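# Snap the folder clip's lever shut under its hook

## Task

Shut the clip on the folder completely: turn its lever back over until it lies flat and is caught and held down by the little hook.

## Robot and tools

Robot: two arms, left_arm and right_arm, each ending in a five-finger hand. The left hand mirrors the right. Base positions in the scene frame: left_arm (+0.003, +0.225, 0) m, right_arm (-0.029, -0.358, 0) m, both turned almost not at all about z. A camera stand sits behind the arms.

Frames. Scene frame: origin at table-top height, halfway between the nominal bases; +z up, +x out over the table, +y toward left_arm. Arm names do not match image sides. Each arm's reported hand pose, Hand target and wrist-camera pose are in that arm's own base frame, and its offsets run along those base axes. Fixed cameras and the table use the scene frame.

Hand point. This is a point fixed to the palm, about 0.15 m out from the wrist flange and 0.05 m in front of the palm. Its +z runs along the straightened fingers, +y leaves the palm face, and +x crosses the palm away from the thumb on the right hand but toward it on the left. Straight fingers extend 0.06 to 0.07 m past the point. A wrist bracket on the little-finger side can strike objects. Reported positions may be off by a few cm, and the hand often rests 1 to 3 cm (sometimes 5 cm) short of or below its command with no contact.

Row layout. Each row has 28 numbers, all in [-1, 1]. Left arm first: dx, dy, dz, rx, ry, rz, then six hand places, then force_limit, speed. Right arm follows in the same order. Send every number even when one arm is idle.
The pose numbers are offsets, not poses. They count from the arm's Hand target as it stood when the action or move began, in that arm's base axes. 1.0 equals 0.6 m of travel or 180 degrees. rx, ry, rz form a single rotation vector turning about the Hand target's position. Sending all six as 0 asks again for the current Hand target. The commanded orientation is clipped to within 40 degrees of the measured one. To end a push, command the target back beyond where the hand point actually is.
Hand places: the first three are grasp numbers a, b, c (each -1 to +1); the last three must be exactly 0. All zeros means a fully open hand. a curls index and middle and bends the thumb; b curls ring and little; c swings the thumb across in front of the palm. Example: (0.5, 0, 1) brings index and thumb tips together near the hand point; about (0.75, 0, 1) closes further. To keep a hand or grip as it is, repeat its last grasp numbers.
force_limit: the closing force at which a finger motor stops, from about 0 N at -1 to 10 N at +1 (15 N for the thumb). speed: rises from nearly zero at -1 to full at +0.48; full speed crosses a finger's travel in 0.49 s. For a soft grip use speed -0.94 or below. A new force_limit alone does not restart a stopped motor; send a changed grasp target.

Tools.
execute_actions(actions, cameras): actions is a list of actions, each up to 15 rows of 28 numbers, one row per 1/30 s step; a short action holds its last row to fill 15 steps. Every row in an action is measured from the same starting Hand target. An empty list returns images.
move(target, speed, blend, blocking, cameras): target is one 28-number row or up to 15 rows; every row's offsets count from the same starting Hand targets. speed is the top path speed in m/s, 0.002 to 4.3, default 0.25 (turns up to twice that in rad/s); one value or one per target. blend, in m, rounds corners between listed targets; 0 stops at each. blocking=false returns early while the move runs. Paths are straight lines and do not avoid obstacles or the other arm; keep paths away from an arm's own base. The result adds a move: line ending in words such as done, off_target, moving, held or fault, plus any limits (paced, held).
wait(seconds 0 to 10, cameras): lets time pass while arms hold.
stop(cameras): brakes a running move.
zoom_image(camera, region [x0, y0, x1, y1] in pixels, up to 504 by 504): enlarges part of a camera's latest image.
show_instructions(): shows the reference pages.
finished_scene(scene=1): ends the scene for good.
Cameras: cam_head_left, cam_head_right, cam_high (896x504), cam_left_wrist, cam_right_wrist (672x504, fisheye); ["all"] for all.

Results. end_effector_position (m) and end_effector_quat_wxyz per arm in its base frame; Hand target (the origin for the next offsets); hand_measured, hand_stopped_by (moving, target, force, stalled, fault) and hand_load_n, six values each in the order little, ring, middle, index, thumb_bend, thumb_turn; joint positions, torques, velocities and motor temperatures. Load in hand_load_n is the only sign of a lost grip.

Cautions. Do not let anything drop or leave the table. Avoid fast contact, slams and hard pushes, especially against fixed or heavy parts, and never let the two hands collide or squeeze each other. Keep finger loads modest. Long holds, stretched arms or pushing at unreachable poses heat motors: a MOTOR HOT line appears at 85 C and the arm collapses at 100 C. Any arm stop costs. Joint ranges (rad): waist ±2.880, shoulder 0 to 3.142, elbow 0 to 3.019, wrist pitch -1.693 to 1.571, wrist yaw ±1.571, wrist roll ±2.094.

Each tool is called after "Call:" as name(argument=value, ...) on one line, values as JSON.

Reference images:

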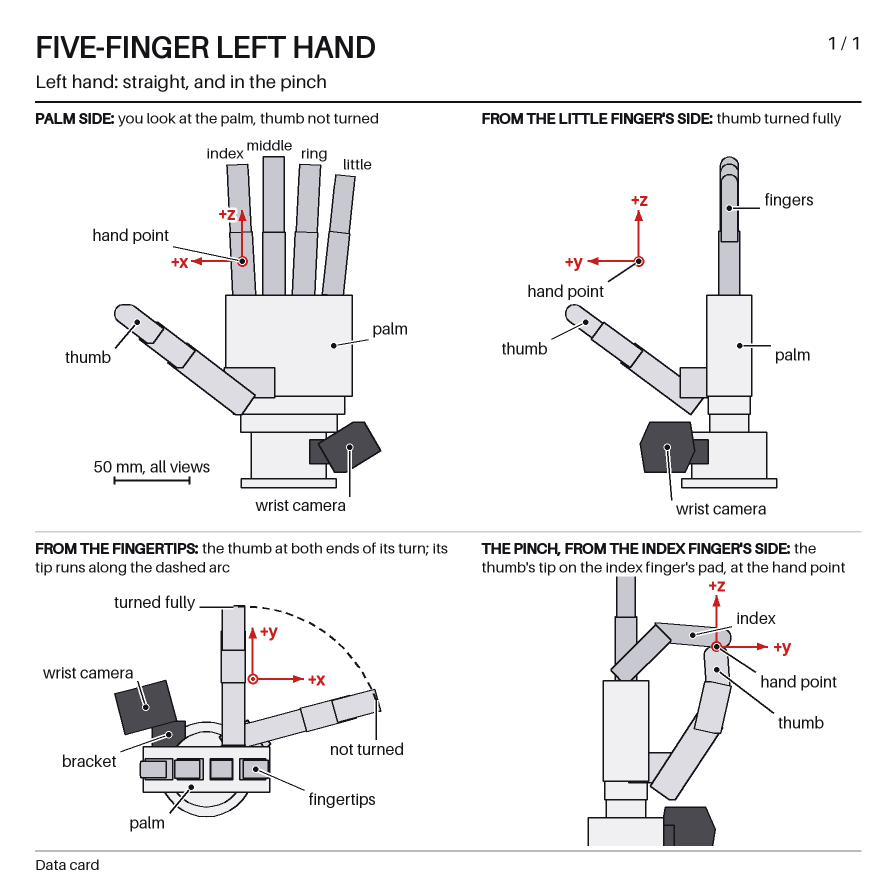

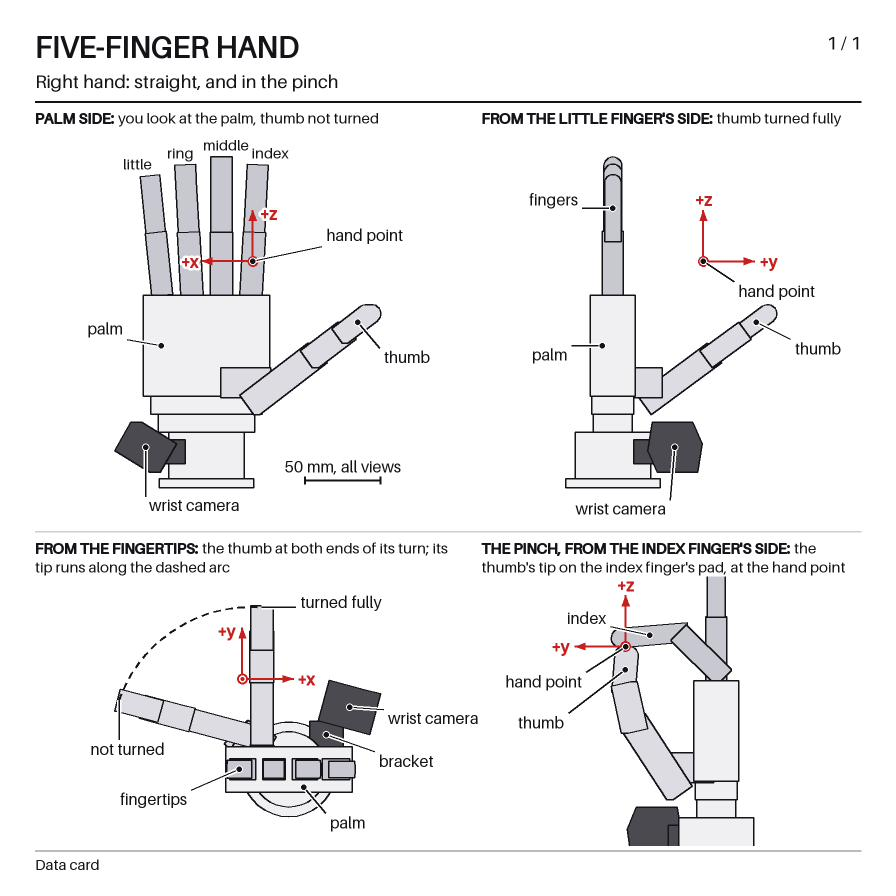

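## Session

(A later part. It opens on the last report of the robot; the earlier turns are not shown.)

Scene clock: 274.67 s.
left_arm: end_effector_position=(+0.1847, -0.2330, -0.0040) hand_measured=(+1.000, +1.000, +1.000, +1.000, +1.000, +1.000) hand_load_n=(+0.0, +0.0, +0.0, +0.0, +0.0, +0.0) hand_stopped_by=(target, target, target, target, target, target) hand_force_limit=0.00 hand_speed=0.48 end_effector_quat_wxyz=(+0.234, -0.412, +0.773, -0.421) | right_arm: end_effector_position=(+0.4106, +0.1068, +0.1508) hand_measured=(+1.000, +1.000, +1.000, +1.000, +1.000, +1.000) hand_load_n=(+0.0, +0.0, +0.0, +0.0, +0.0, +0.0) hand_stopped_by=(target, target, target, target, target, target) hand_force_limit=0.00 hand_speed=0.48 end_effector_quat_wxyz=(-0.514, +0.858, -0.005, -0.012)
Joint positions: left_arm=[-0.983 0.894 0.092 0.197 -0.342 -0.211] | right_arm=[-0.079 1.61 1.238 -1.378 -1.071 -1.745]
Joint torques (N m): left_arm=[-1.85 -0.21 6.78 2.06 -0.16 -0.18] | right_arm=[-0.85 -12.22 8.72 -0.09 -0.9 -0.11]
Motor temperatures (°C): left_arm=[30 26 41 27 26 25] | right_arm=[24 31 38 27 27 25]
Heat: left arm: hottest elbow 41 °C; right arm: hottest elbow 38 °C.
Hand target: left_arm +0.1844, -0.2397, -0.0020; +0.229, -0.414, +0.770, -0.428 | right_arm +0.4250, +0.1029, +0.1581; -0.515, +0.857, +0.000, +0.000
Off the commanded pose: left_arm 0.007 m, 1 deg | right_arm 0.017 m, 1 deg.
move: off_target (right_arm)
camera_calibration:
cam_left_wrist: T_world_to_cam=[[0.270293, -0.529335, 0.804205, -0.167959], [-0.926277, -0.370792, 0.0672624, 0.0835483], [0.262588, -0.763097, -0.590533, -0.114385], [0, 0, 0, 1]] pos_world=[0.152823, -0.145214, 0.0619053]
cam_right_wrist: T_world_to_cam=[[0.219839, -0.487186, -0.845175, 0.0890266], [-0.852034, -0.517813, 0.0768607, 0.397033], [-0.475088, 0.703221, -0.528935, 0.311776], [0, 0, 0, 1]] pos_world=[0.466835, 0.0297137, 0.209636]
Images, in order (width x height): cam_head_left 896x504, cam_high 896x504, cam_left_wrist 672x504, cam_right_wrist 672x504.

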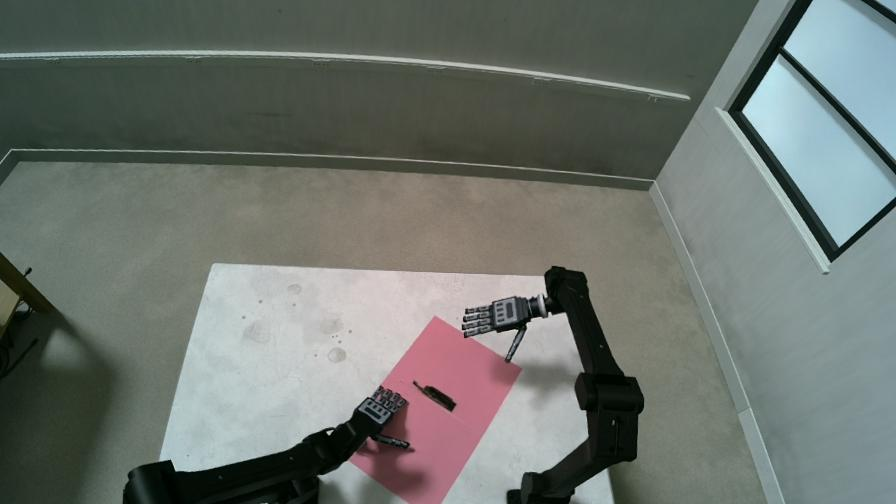

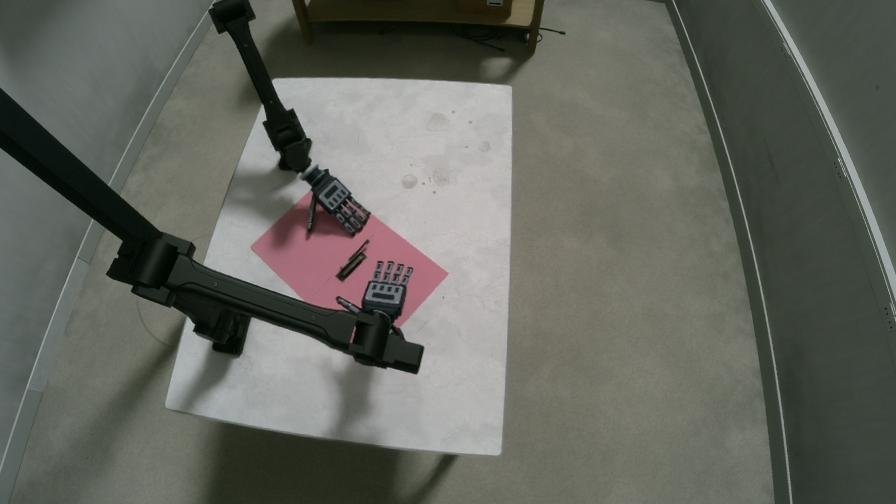

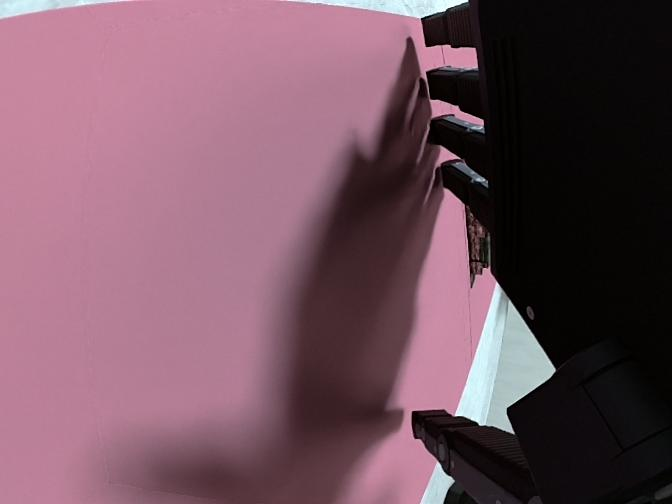

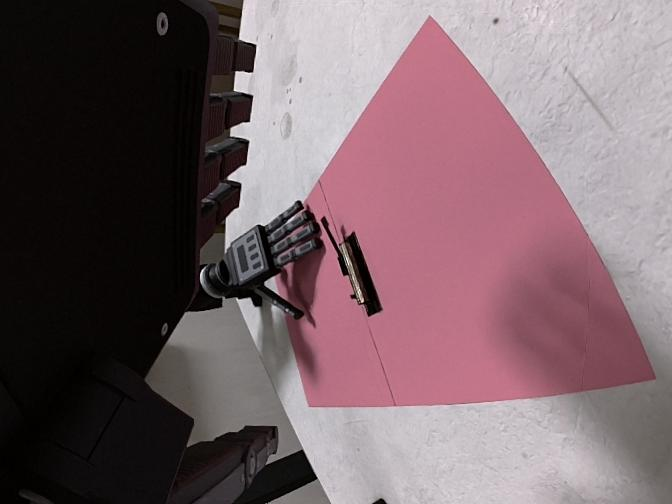

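Call:
move(target=[0.0862,-0.057,0.005,0,0,0,0,0,0,0,0,0,0,0.48,0,0,0,0,0,0,0,0,0,0,0,0,0,0.48], speed=0.1, cameras=["cam_high","cam_head_left","cam_right_wrist","cam_left_wrist"])

Call:
zoom_image(camera="cam_right_wrist", region=[250, 190, 380, 310])

Call:
zoom_image(camera="cam_high", region=[320, 190, 400, 270])

Call:
zoom_image(camera="cam_head_left", region=[370, 360, 460, 430])

Scene clock: 293.50 s.
left_arm: end_effector_position=(+0.2242, -0.2653, -0.0049) hand_measured=(+1.000, +1.000, +1.000, +1.000, +1.000, +1.000) hand_load_n=(+0.0, +0.0, +0.5, +0.0, +0.0, +0.0) hand_stopped_by=(target, target, target, target, target, target) hand_force_limit=0.00 hand_speed=0.48 end_effector_quat_wxyz=(+0.224, -0.417, +0.773, -0.423) | right_arm: end_effector_position=(+0.4106, +0.1068, +0.1508) hand_measured=(+1.000, +1.000, +1.000, +1.000, +1.000, +1.000) hand_load_n=(+0.0, +0.0, +0.0, +0.0, +0.0, -0.5) hand_stopped_by=(target, target, target, target, target, target) hand_force_limit=0.00 hand_speed=0.48 end_effector_quat_wxyz=(-0.514, +0.858, -0.005, -0.012)
Joint positions: left_arm=[-0.896 1.157 0.2 0.362 -0.257 -0.179] | right_arm=[-0.079 1.61 1.238 -1.378 -1.071 -1.745]
Joint torques (N m): left_arm=[-0.21 -1.73 7.43 1.88 0.11 0.12] | right_arm=[-0.56 -11.87 8.59 -0.29 -0.89 -0.11]
Heat: left arm: hottest elbow 41 °C; right arm: hottest elbow 39 °C.
Hand target: left_arm +0.2361, -0.2739, +0.0009; +0.229, -0.414, +0.771, -0.427 | right_arm +0.4250, +0.1029, +0.1581; -0.515, +0.857, +0.000, +0.000
Off the commanded pose: left_arm 0.016 m, 1 deg | right_arm 0.017 m, 1 deg.
move: off_target (left_arm, right_arm)
camera_calibration:
cam_left_wrist: T_world_to_cam=[[0.284439, -0.518109, 0.806634, -0.19516], [-0.925083, -0.369168, 0.0890865, 0.108392], [0.251627, -0.771543, -0.584299, -0.149693], [0, 0, 0, 1]] pos_world=[0.193449, -0.176594, 0.0603015]
cam_right_wrist: T_world_to_cam=[[0.219839, -0.487186, -0.845175, 0.0890266], [-0.852034, -0.517813, 0.0768607, 0.397033], [-0.475088, 0.703221, -0.528935, 0.311776], [0, 0, 0, 1]] pos_world=[0.466835, 0.0297137, 0.209636]
Images, in order (width x height): cam_head_left 896x504, cam_high 896x504, cam_left_wrist 672x504, cam_right_wrist 672x504.

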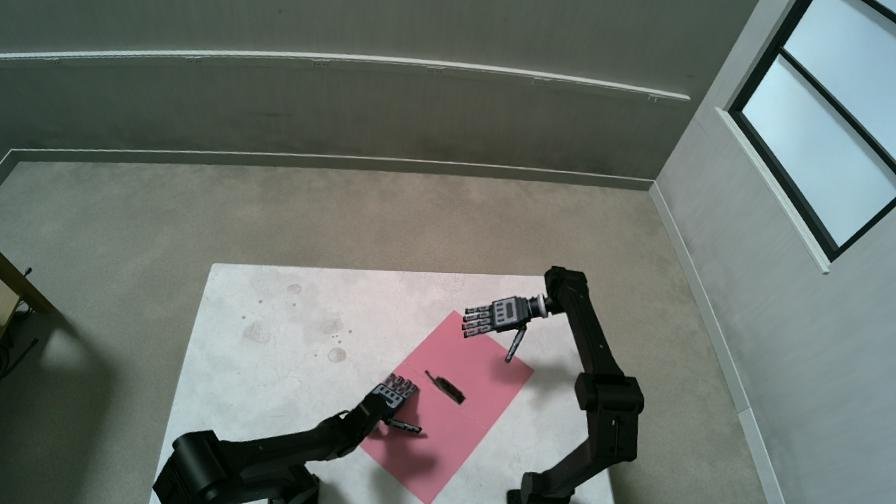

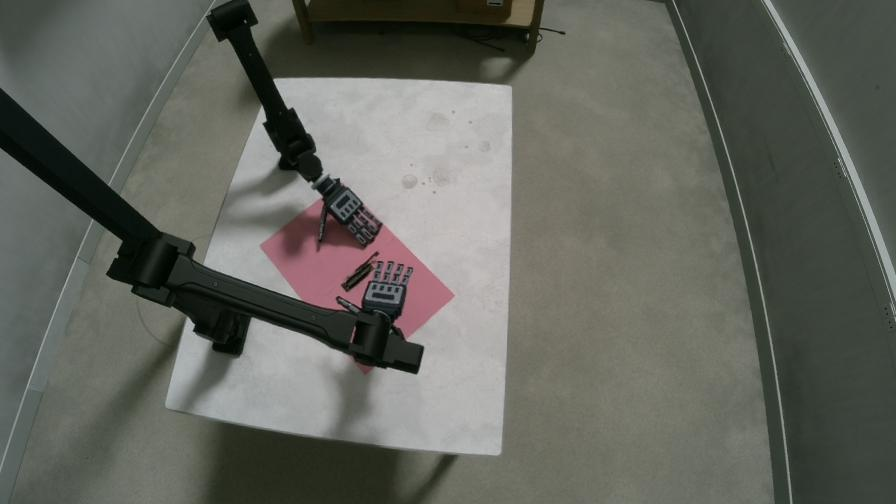

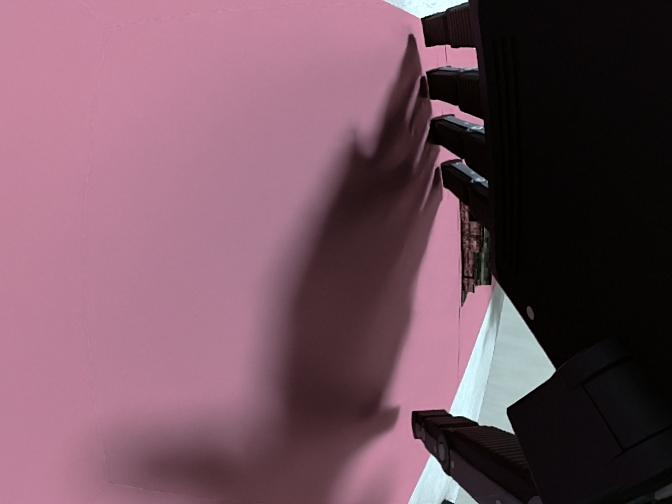

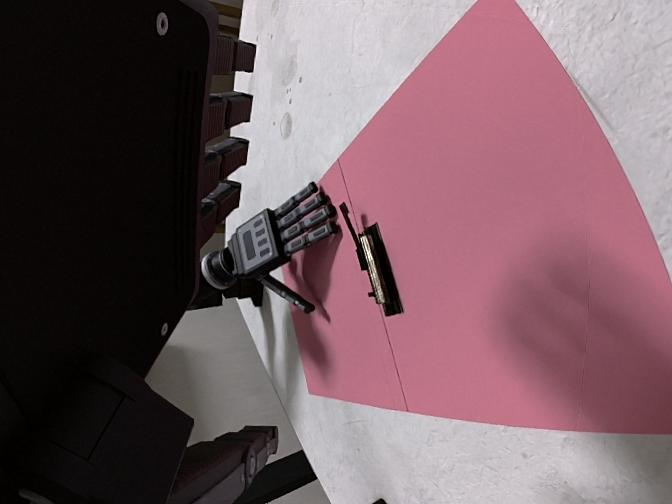

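Scaled by 3.877 from the camera's 672x504 image, which has a finer 960x720 frame.

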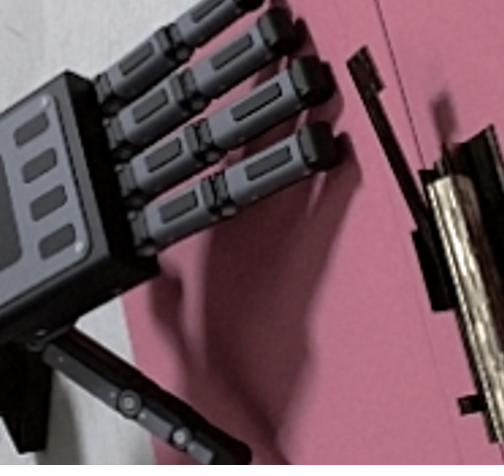

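Scaled by 6.300 from the camera's 896x504 image, which has a finer 1280x720 frame.

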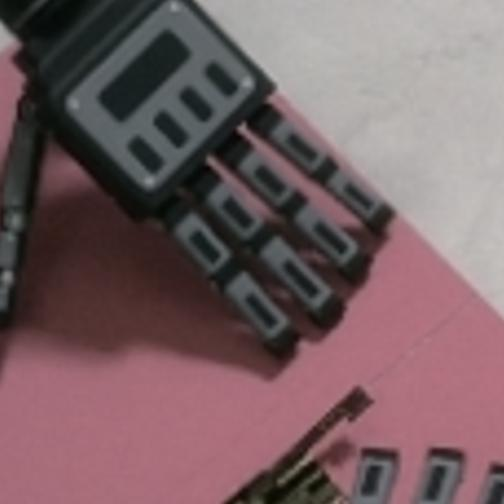

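Scaled by 5.600 from the camera's 896x504 image, which has a finer 1280x720 frame.

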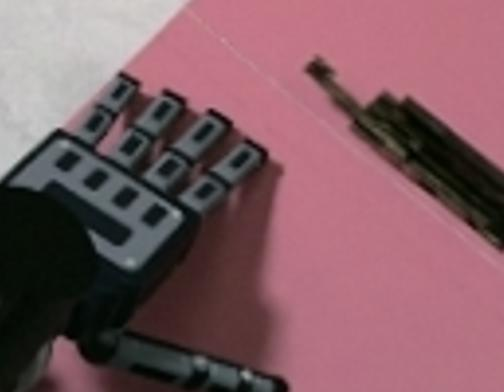

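Call:
move(target=[[0,0,0.0083,0,0,0,0,0,0,0,0,0,0,0.48,0,0,0,0,0,0,0,0,0,0,0,0,0,0.48],[0.02,-0.025,0.0083,0,0,0,0,0,0,0,0,0,0,0.48,0,0,0,0,0,0,0,0,0,0,0,0,0,0.48]], speed=0.08, cameras=["cam_high","cam_head_left","cam_right_wrist"])

Call:
zoom_image(camera="cam_right_wrist", region=[270, 170, 400, 290])

Call:
zoom_image(camera="cam_head_left", region=[380, 350, 470, 420])

Scene clock: 321.47 s.
left_arm: end_effector_position=(+0.2333, -0.2769, -0.0038) hand_measured=(+1.000, +1.000, +1.000, +1.000, +1.000, +1.000) hand_load_n=(+0.0, +0.0, +0.0, +0.0, +0.0, +0.0) hand_stopped_by=(target, target, target, target, target, target) hand_force_limit=0.00 hand_speed=0.48 end_effector_quat_wxyz=(+0.223, -0.418, +0.775, -0.419) | right_arm: end_effector_position=(+0.4106, +0.1068, +0.1508) hand_measured=(+1.000, +1.000, +1.000, +1.000, +1.000, +1.000) hand_load_n=(+0.0, +0.0, +0.0, -0.5, +0.0, -0.5) hand_stopped_by=(target, target, target, target, target, target) hand_force_limit=0.00 hand_speed=0.48 end_effector_quat_wxyz=(-0.514, +0.858, -0.005, -0.012)
Joint positions: left_arm=[-0.896 1.205 0.243 0.358 -0.256 -0.179] | right_arm=[-0.079 1.61 1.238 -1.378 -1.071 -1.745]
Joint torques (N m): left_arm=[-0.91 -3.72 8.1 1.73 -0.03 0.15] | right_arm=[-0.79 -12.22 8.57 -0.32 -0.92 -0.12]
Heat: left arm: hottest elbow 41 °C; right arm: hottest elbow 40 °C.
Hand target: left_arm +0.2481, -0.2890, +0.0060; +0.229, -0.414, +0.770, -0.428 | right_arm +0.4250, +0.1029, +0.1581; -0.515, +0.857, +0.000, +0.000
Off the commanded pose: left_arm 0.021 m, 1 deg | right_arm 0.017 m, 1 deg.
move: off_target (left_arm, right_arm)
camera_calibration:
cam_right_wrist: T_world_to_cam=[[0.219839, -0.487186, -0.845175, 0.0890266], [-0.852034, -0.517813, 0.0768607, 0.397033], [-0.475088, 0.703221, -0.528935, 0.311776], [0, 0, 0, 1]] pos_world=[0.466835, 0.0297137, 0.209636]
Images, in order (width x height): cam_head_left 896x504, cam_high 896x504, cam_right_wrist 672x504.

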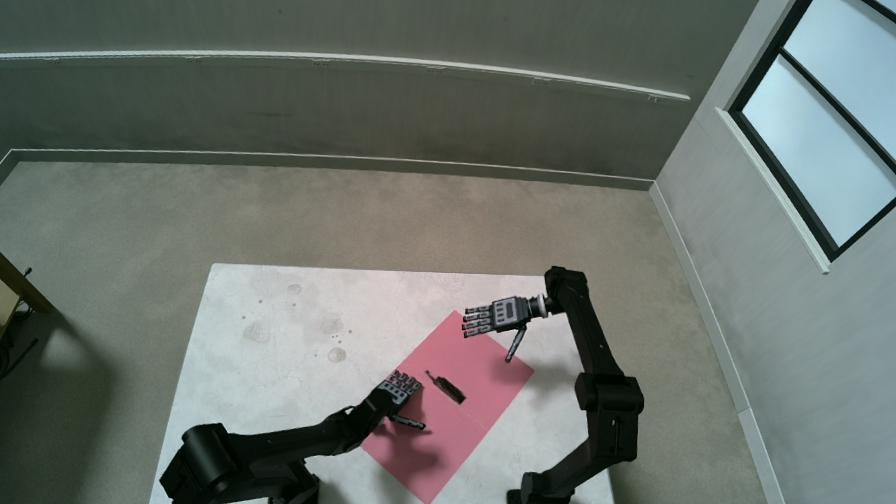

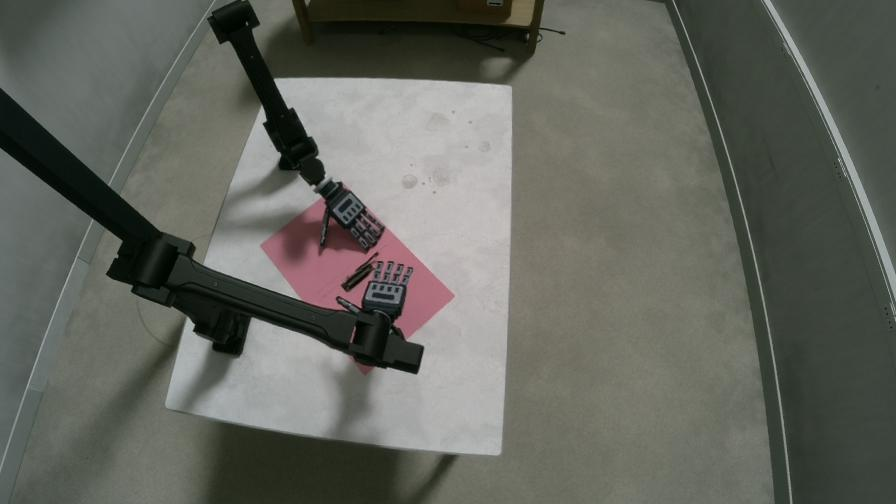

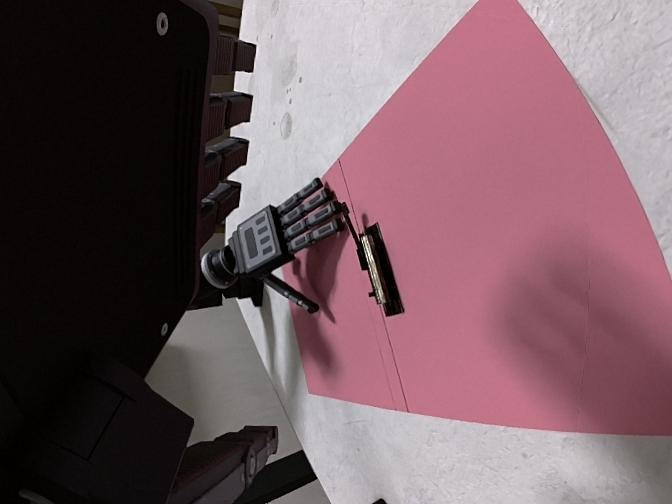

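Scaled by 3.877 from the camera's 672x504 image, which has a finer 960x720 frame.

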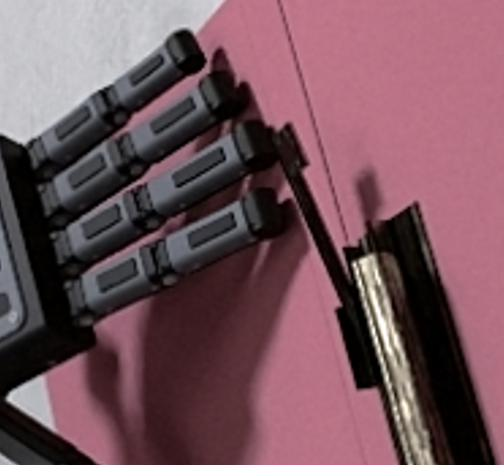

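Scaled by 5.600 from the camera's 896x504 image, which has a finer 1280x720 frame.

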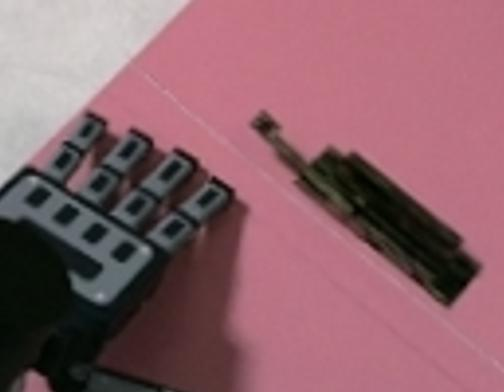

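Call:
move(target=[[0,0,0.0058,0,0,0,0,0,0,0,0,0,0,0.48,0,0,0,0,0,0,0,0,0,0,0,0,0,0.48],[0.0428,-0.0385,0.0058,0,0,0,0,0,0,0,0,0,0,0.48,0,0,0,0,0,0,0,0,0,0,0,0,0,0.48]], speed=0.08, cameras=["cam_high","cam_head_left","cam_right_wrist"])

Call:
zoom_image(camera="cam_right_wrist", region=[290, 170, 400, 270])

Call:
zoom_image(camera="cam_head_left", region=[380, 350, 470, 420])

Call:
zoom_image(camera="cam_high", region=[320, 200, 400, 290])

Scene clock: 338.43 s.
left_arm: end_effector_position=(+0.2560, -0.2982, -0.0028) hand_measured=(+1.000, +1.000, +1.000, +1.000, +1.000, +1.000) hand_load_n=(+0.0, +0.0, +0.0, +0.0, +0.0, +0.0) hand_stopped_by=(target, target, target, target, target, target) hand_force_limit=0.00 hand_speed=0.48 end_effector_quat_wxyz=(+0.221, -0.418, +0.778, -0.414) | right_arm: end_effector_position=(+0.4106, +0.1068, +0.1508) hand_measured=(+1.000, +1.000, +1.000, +1.000, +1.000, +1.000) hand_load_n=(+0.0, +0.0, +0.0, +0.0, +0.0, +0.0) hand_stopped_by=(target, target, target, target, target, target) hand_force_limit=0.00 hand_speed=0.48 end_effector_quat_wxyz=(-0.514, +0.858, -0.005, -0.012)
Joint positions: left_arm=[-0.878 1.299 0.33 0.355 -0.24 -0.168] | right_arm=[-0.079 1.61 1.238 -1.378 -1.071 -1.745]
Joint torques (N m): left_arm=[-0.09 -4.25 8.17 2.44 0.01 0.06] | right_arm=[-0.97 -12.16 8.7 -0.35 -0.91 -0.11]
Heat: left arm: hottest elbow 43 °C; right arm: hottest elbow 40 °C.
Hand target: left_arm +0.2739, -0.3120, +0.0095; +0.229, -0.414, +0.770, -0.428 | right_arm +0.4250, +0.1029, +0.1581; -0.515, +0.857, +0.000, +0.000
Off the commanded pose: left_arm 0.026 m, 2 deg | right_arm 0.017 m, 1 deg.
move: off_target (left_arm, right_arm)
camera_calibration:
cam_right_wrist: T_world_to_cam=[[0.219839, -0.487186, -0.845175, 0.0890266], [-0.852034, -0.517813, 0.0768607, 0.397033], [-0.475088, 0.703221, -0.528935, 0.311776], [0, 0, 0, 1]] pos_world=[0.466835, 0.0297137, 0.209636]
Images, in order (width x height): cam_head_left 896x504, cam_high 896x504, cam_right_wrist 672x504.

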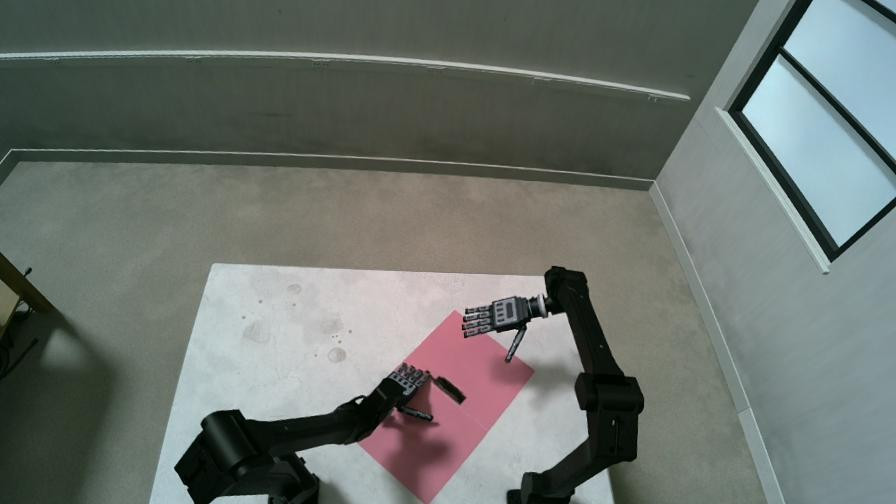

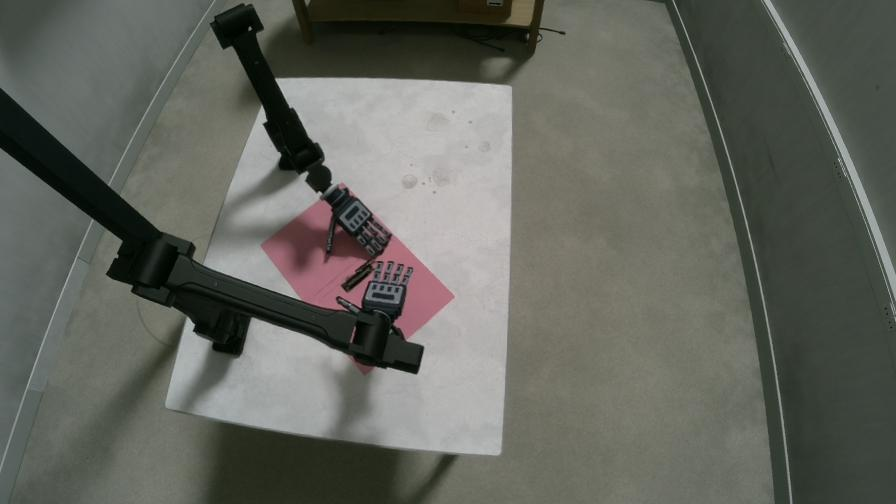

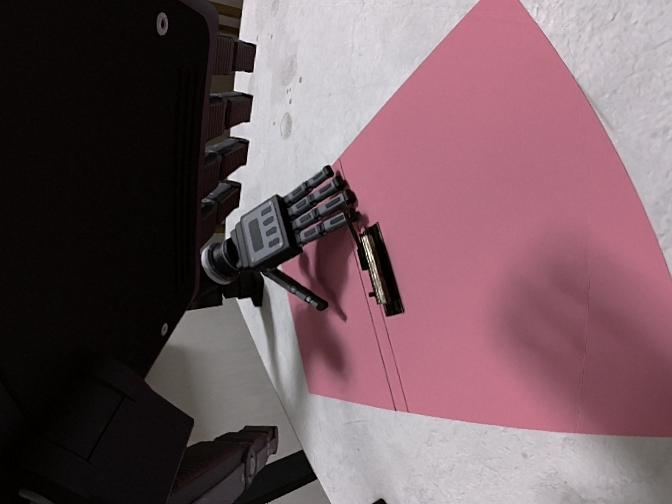

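Scaled by 4.582 from the camera's 672x504 image, which has a finer 960x720 frame.

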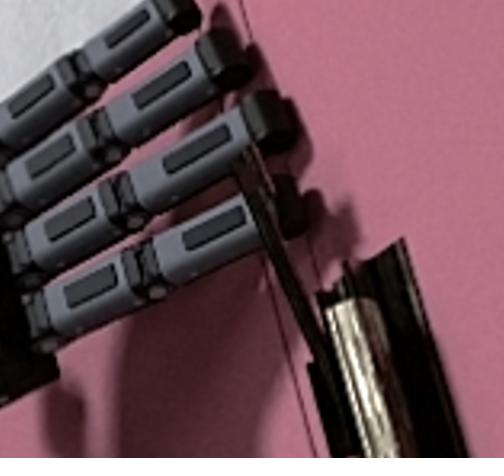

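Scaled by 5.600 from the camera's 896x504 image, which has a finer 1280x720 frame.

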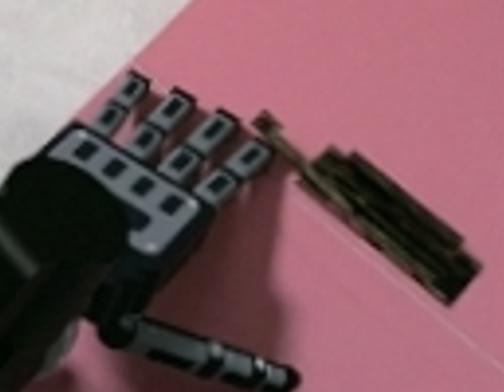

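Scaled by 5.600 from the camera's 896x504 image, which has a finer 1280x720 frame.

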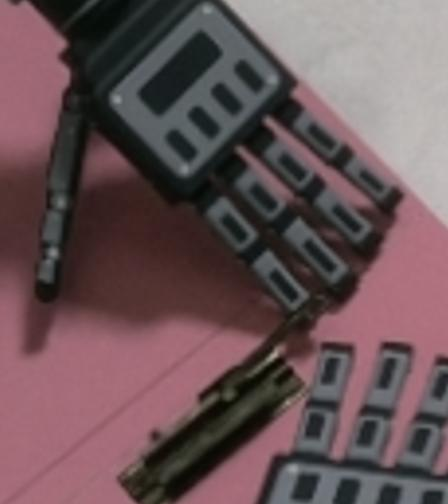

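Call:
move(target=[-0.0262,-0.0093,0.0367,0,0,0,0,0,0,0,0,0,0,0.48,0,0,0,0,0,0,0,0,0,0,0,0,0,0.48], speed=0.08, cameras=["cam_high","cam_head_left","cam_right_wrist"])

Call:
zoom_image(camera="cam_right_wrist", region=[290, 150, 420, 270])

Call:
zoom_image(camera="cam_high", region=[320, 200, 400, 290])

Scene clock: 350.60 s.
left_arm: end_effector_position=(+0.2475, -0.2963, +0.0076) hand_measured=(+1.000, +1.000, +1.000, +1.000, +1.000, +1.000) hand_load_n=(+0.0, +0.0, +0.0, +0.0, +0.0, +0.0) hand_stopped_by=(target, target, target, target, target, target) hand_force_limit=0.00 hand_speed=0.48 end_effector_quat_wxyz=(+0.230, -0.413, +0.784, -0.403) | right_arm: end_effector_position=(+0.4106, +0.1068, +0.1508) hand_measured=(+1.000, +1.000, +1.000, +1.000, +1.000, +1.000) hand_load_n=(+0.0, +0.0, +0.0, +0.0, +0.0, -0.5) hand_stopped_by=(target, target, target, target, target, target) hand_force_limit=0.00 hand_speed=0.48 end_effector_quat_wxyz=(-0.514, +0.858, -0.005, -0.012)
Joint positions: left_arm=[-0.913 1.231 0.337 0.259 -0.281 -0.169] | right_arm=[-0.079 1.61 1.238 -1.378 -1.071 -1.745]
Joint torques (N m): left_arm=[-2.02 -6.65 8.94 1.26 -0.24 -0.16] | right_arm=[-0.44 -12.57 8.53 -0.02 -0.88 -0.12]
Heat: left arm: hottest elbow 42 °C; right arm: hottest elbow 40 °C.
Hand target: left_arm +0.2581, -0.3176, +0.0314; +0.229, -0.414, +0.771, -0.427 | right_arm +0.4250, +0.1029, +0.1581; -0.515, +0.857, +0.000, +0.000
Off the commanded pose: left_arm 0.034 m, 3 deg | right_arm 0.017 m, 1 deg.
move: off_target (left_arm, right_arm)
camera_calibration:
cam_right_wrist: T_world_to_cam=[[0.219839, -0.487186, -0.845175, 0.0890266], [-0.852034, -0.517813, 0.0768607, 0.397033], [-0.475088, 0.703221, -0.528935, 0.311776], [0, 0, 0, 1]] pos_world=[0.466835, 0.0297137, 0.209636]
Images, in order (width x height): cam_head_left 896x504, cam_high 896x504, cam_right_wrist 672x504.

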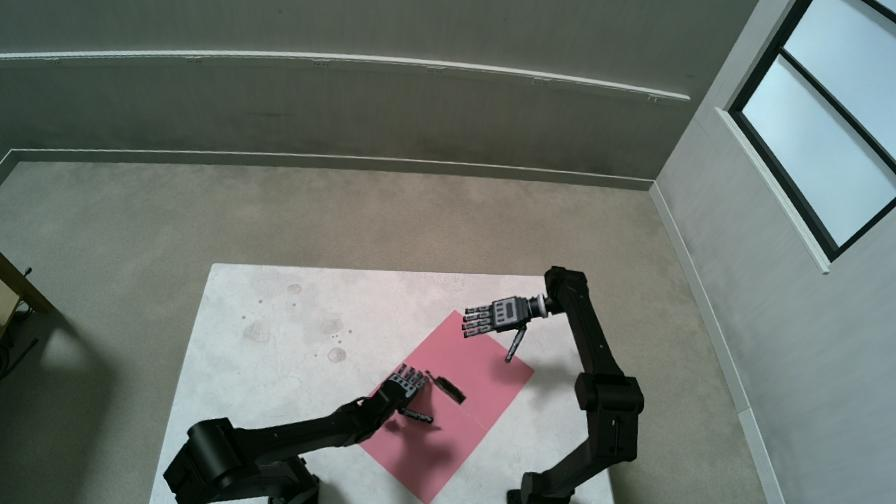

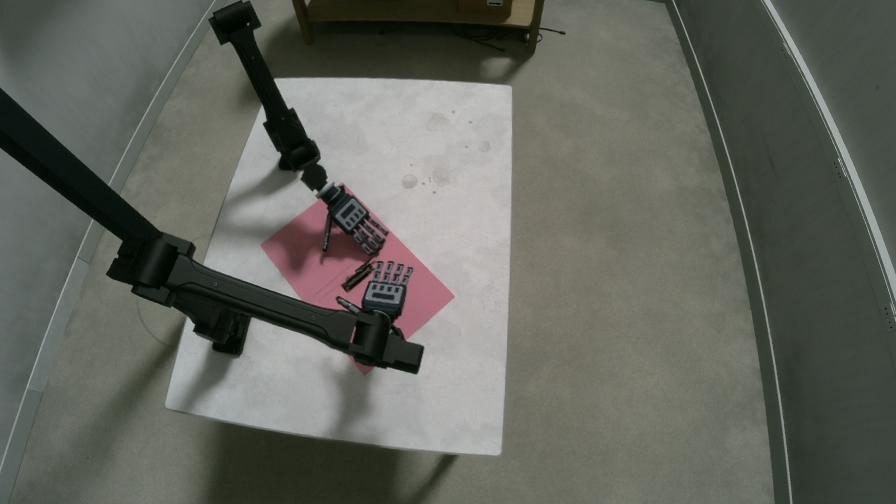

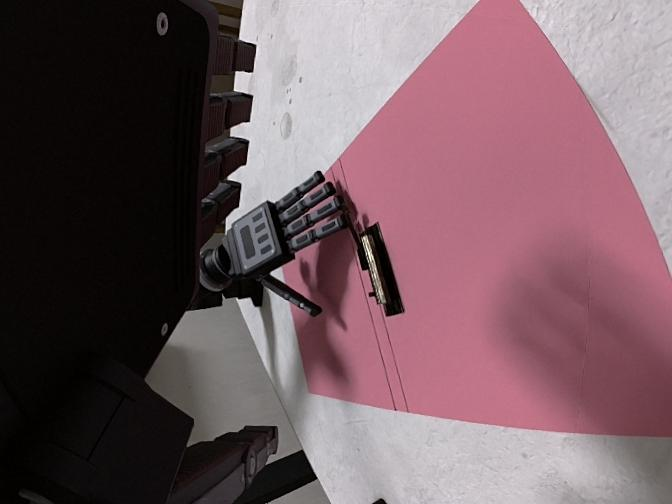

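Scaled by 3.877 from the camera's 672x504 image, which has a finer 960x720 frame.

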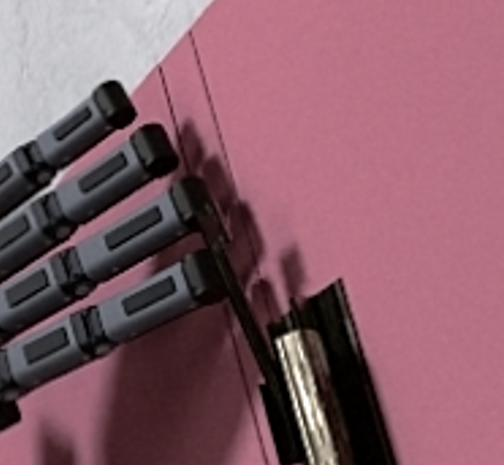

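Scaled by 5.600 from the camera's 896x504 image, which has a finer 1280x720 frame.

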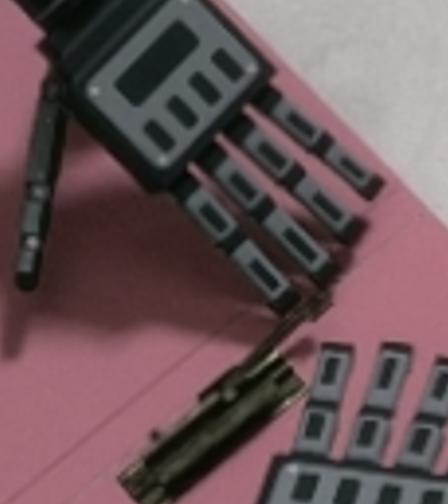

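Call:
move(target=[[-0.0602,0.0743,-0.049,0,0,0,0,0,0,0,0,0,0,0.48,0,0,0,0,0,0,0,0,0,0,0,0,0,0.48],[0.0343,-0.0067,-0.0423,0,0,0,0,0,0,0,0,0,0,0.48,0,0,0,0,0,0,0,0,0,0,0,0,0,0.48]], speed=0.08, cameras=["cam_high","cam_head_left","cam_right_wrist"])

Call:
zoom_image(camera="cam_right_wrist", region=[290, 150, 420, 270])

Call:
zoom_image(camera="cam_high", region=[320, 200, 400, 290])

Scene clock: 369.47 s.
left_arm: end_effector_position=(+0.2625, -0.3089, -0.0035) hand_measured=(+1.000, +1.000, +1.000, +1.000, +1.000, +1.000) hand_load_n=(+0.0, +0.0, +0.0, +0.0, +0.0, +0.0) hand_stopped_by=(target, target, target, target, target, target) hand_force_limit=0.00 hand_speed=0.48 end_effector_quat_wxyz=(+0.223, -0.418, +0.777, -0.415) | right_arm: end_effector_position=(+0.4106, +0.1068, +0.1508) hand_measured=(+1.000, +1.000, +1.000, +1.000, +1.000, +1.000) hand_load_n=(+0.0, -0.5, -0.5, -0.5, +0.0, -0.5) hand_stopped_by=(target, target, target, target, target, target) hand_force_limit=0.00 hand_speed=0.48 end_effector_quat_wxyz=(-0.514, +0.858, -0.005, -0.012)
Joint positions: left_arm=[-0.886 1.339 0.357 0.371 -0.249 -0.173] | right_arm=[-0.079 1.61 1.238 -1.378 -1.071 -1.745]
Joint torques (N m): left_arm=[-0.09 -5.54 7.9 2.04 0.02 0.17] | right_arm=[-0.91 -11.69 8.77 -0.23 -0.94 -0.14]
Heat: left arm: hottest elbow 42 °C; right arm: hottest elbow 40 °C.
Hand target: left_arm +0.2787, -0.3216, +0.0060; +0.229, -0.414, +0.770, -0.427 | right_arm +0.4250, +0.1029, +0.1581; -0.515, +0.857, +0.000, +0.000
Off the commanded pose: left_arm 0.023 m, 2 deg | right_arm 0.017 m, 1 deg.
move: off_target (left_arm, right_arm)
camera_calibration:
cam_right_wrist: T_world_to_cam=[[0.219839, -0.487186, -0.845175, 0.0890266], [-0.852034, -0.517813, 0.0768607, 0.397033], [-0.475088, 0.703221, -0.528935, 0.311776], [0, 0, 0, 1]] pos_world=[0.466835, 0.0297137, 0.209636]
Images, in order (width x height): cam_head_left 896x504, cam_high 896x504, cam_right_wrist 672x504.

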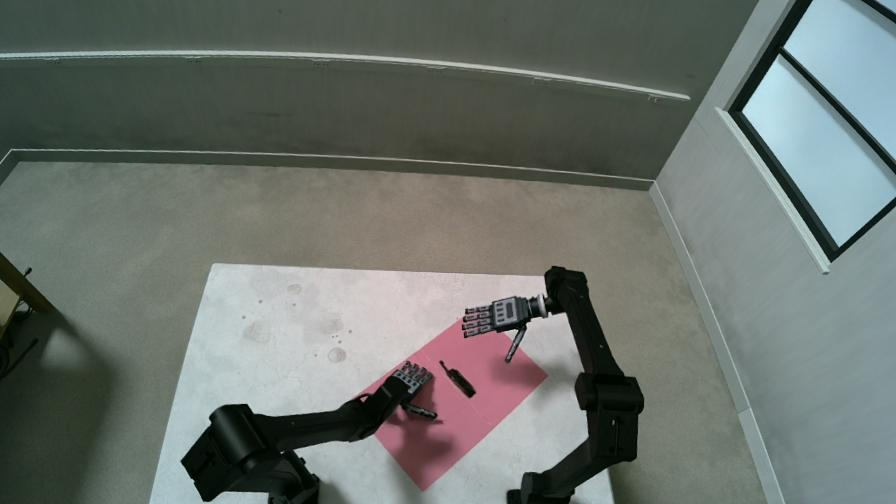

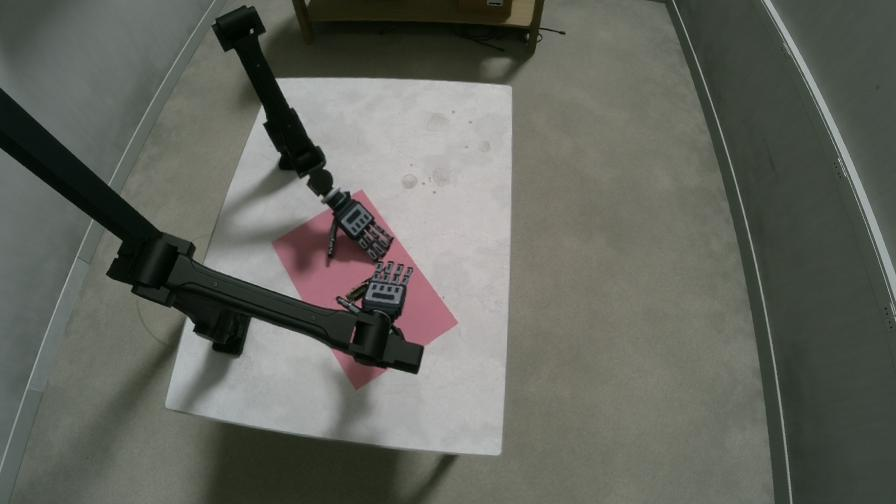

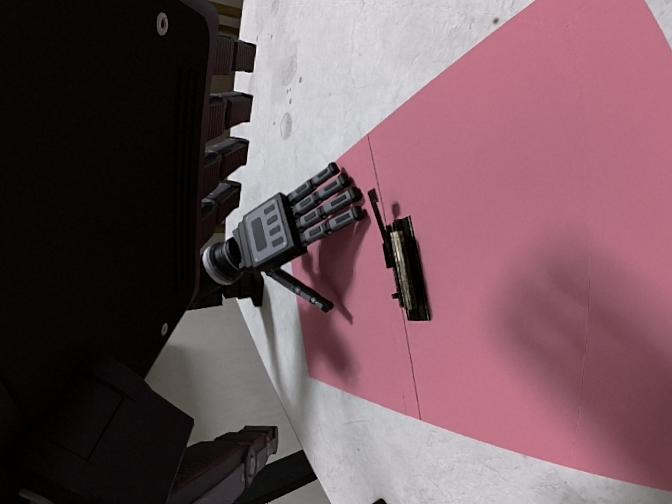

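Scaled by 3.877 from the camera's 672x504 image, which has a finer 960x720 frame.

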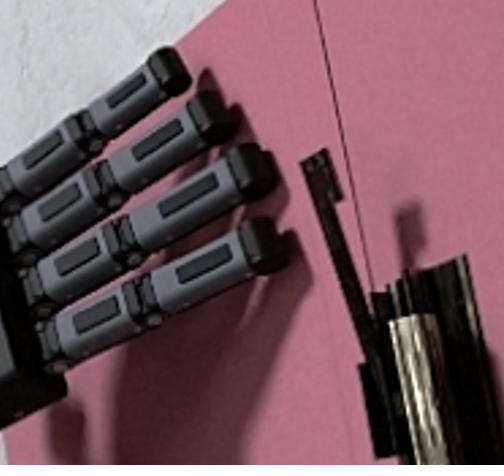

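Scaled by 5.600 from the camera's 896x504 image, which has a finer 1280x720 frame.

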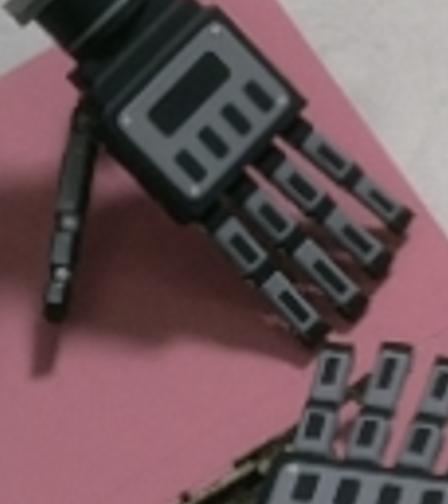

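Call:
zoom_image(camera="cam_head_left", region=[390, 340, 500, 430])

Scaled by 4.582 from the camera's 896x504 image, which has a finer 1280x720 frame.

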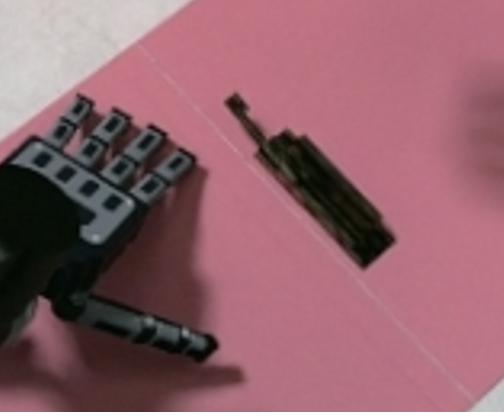

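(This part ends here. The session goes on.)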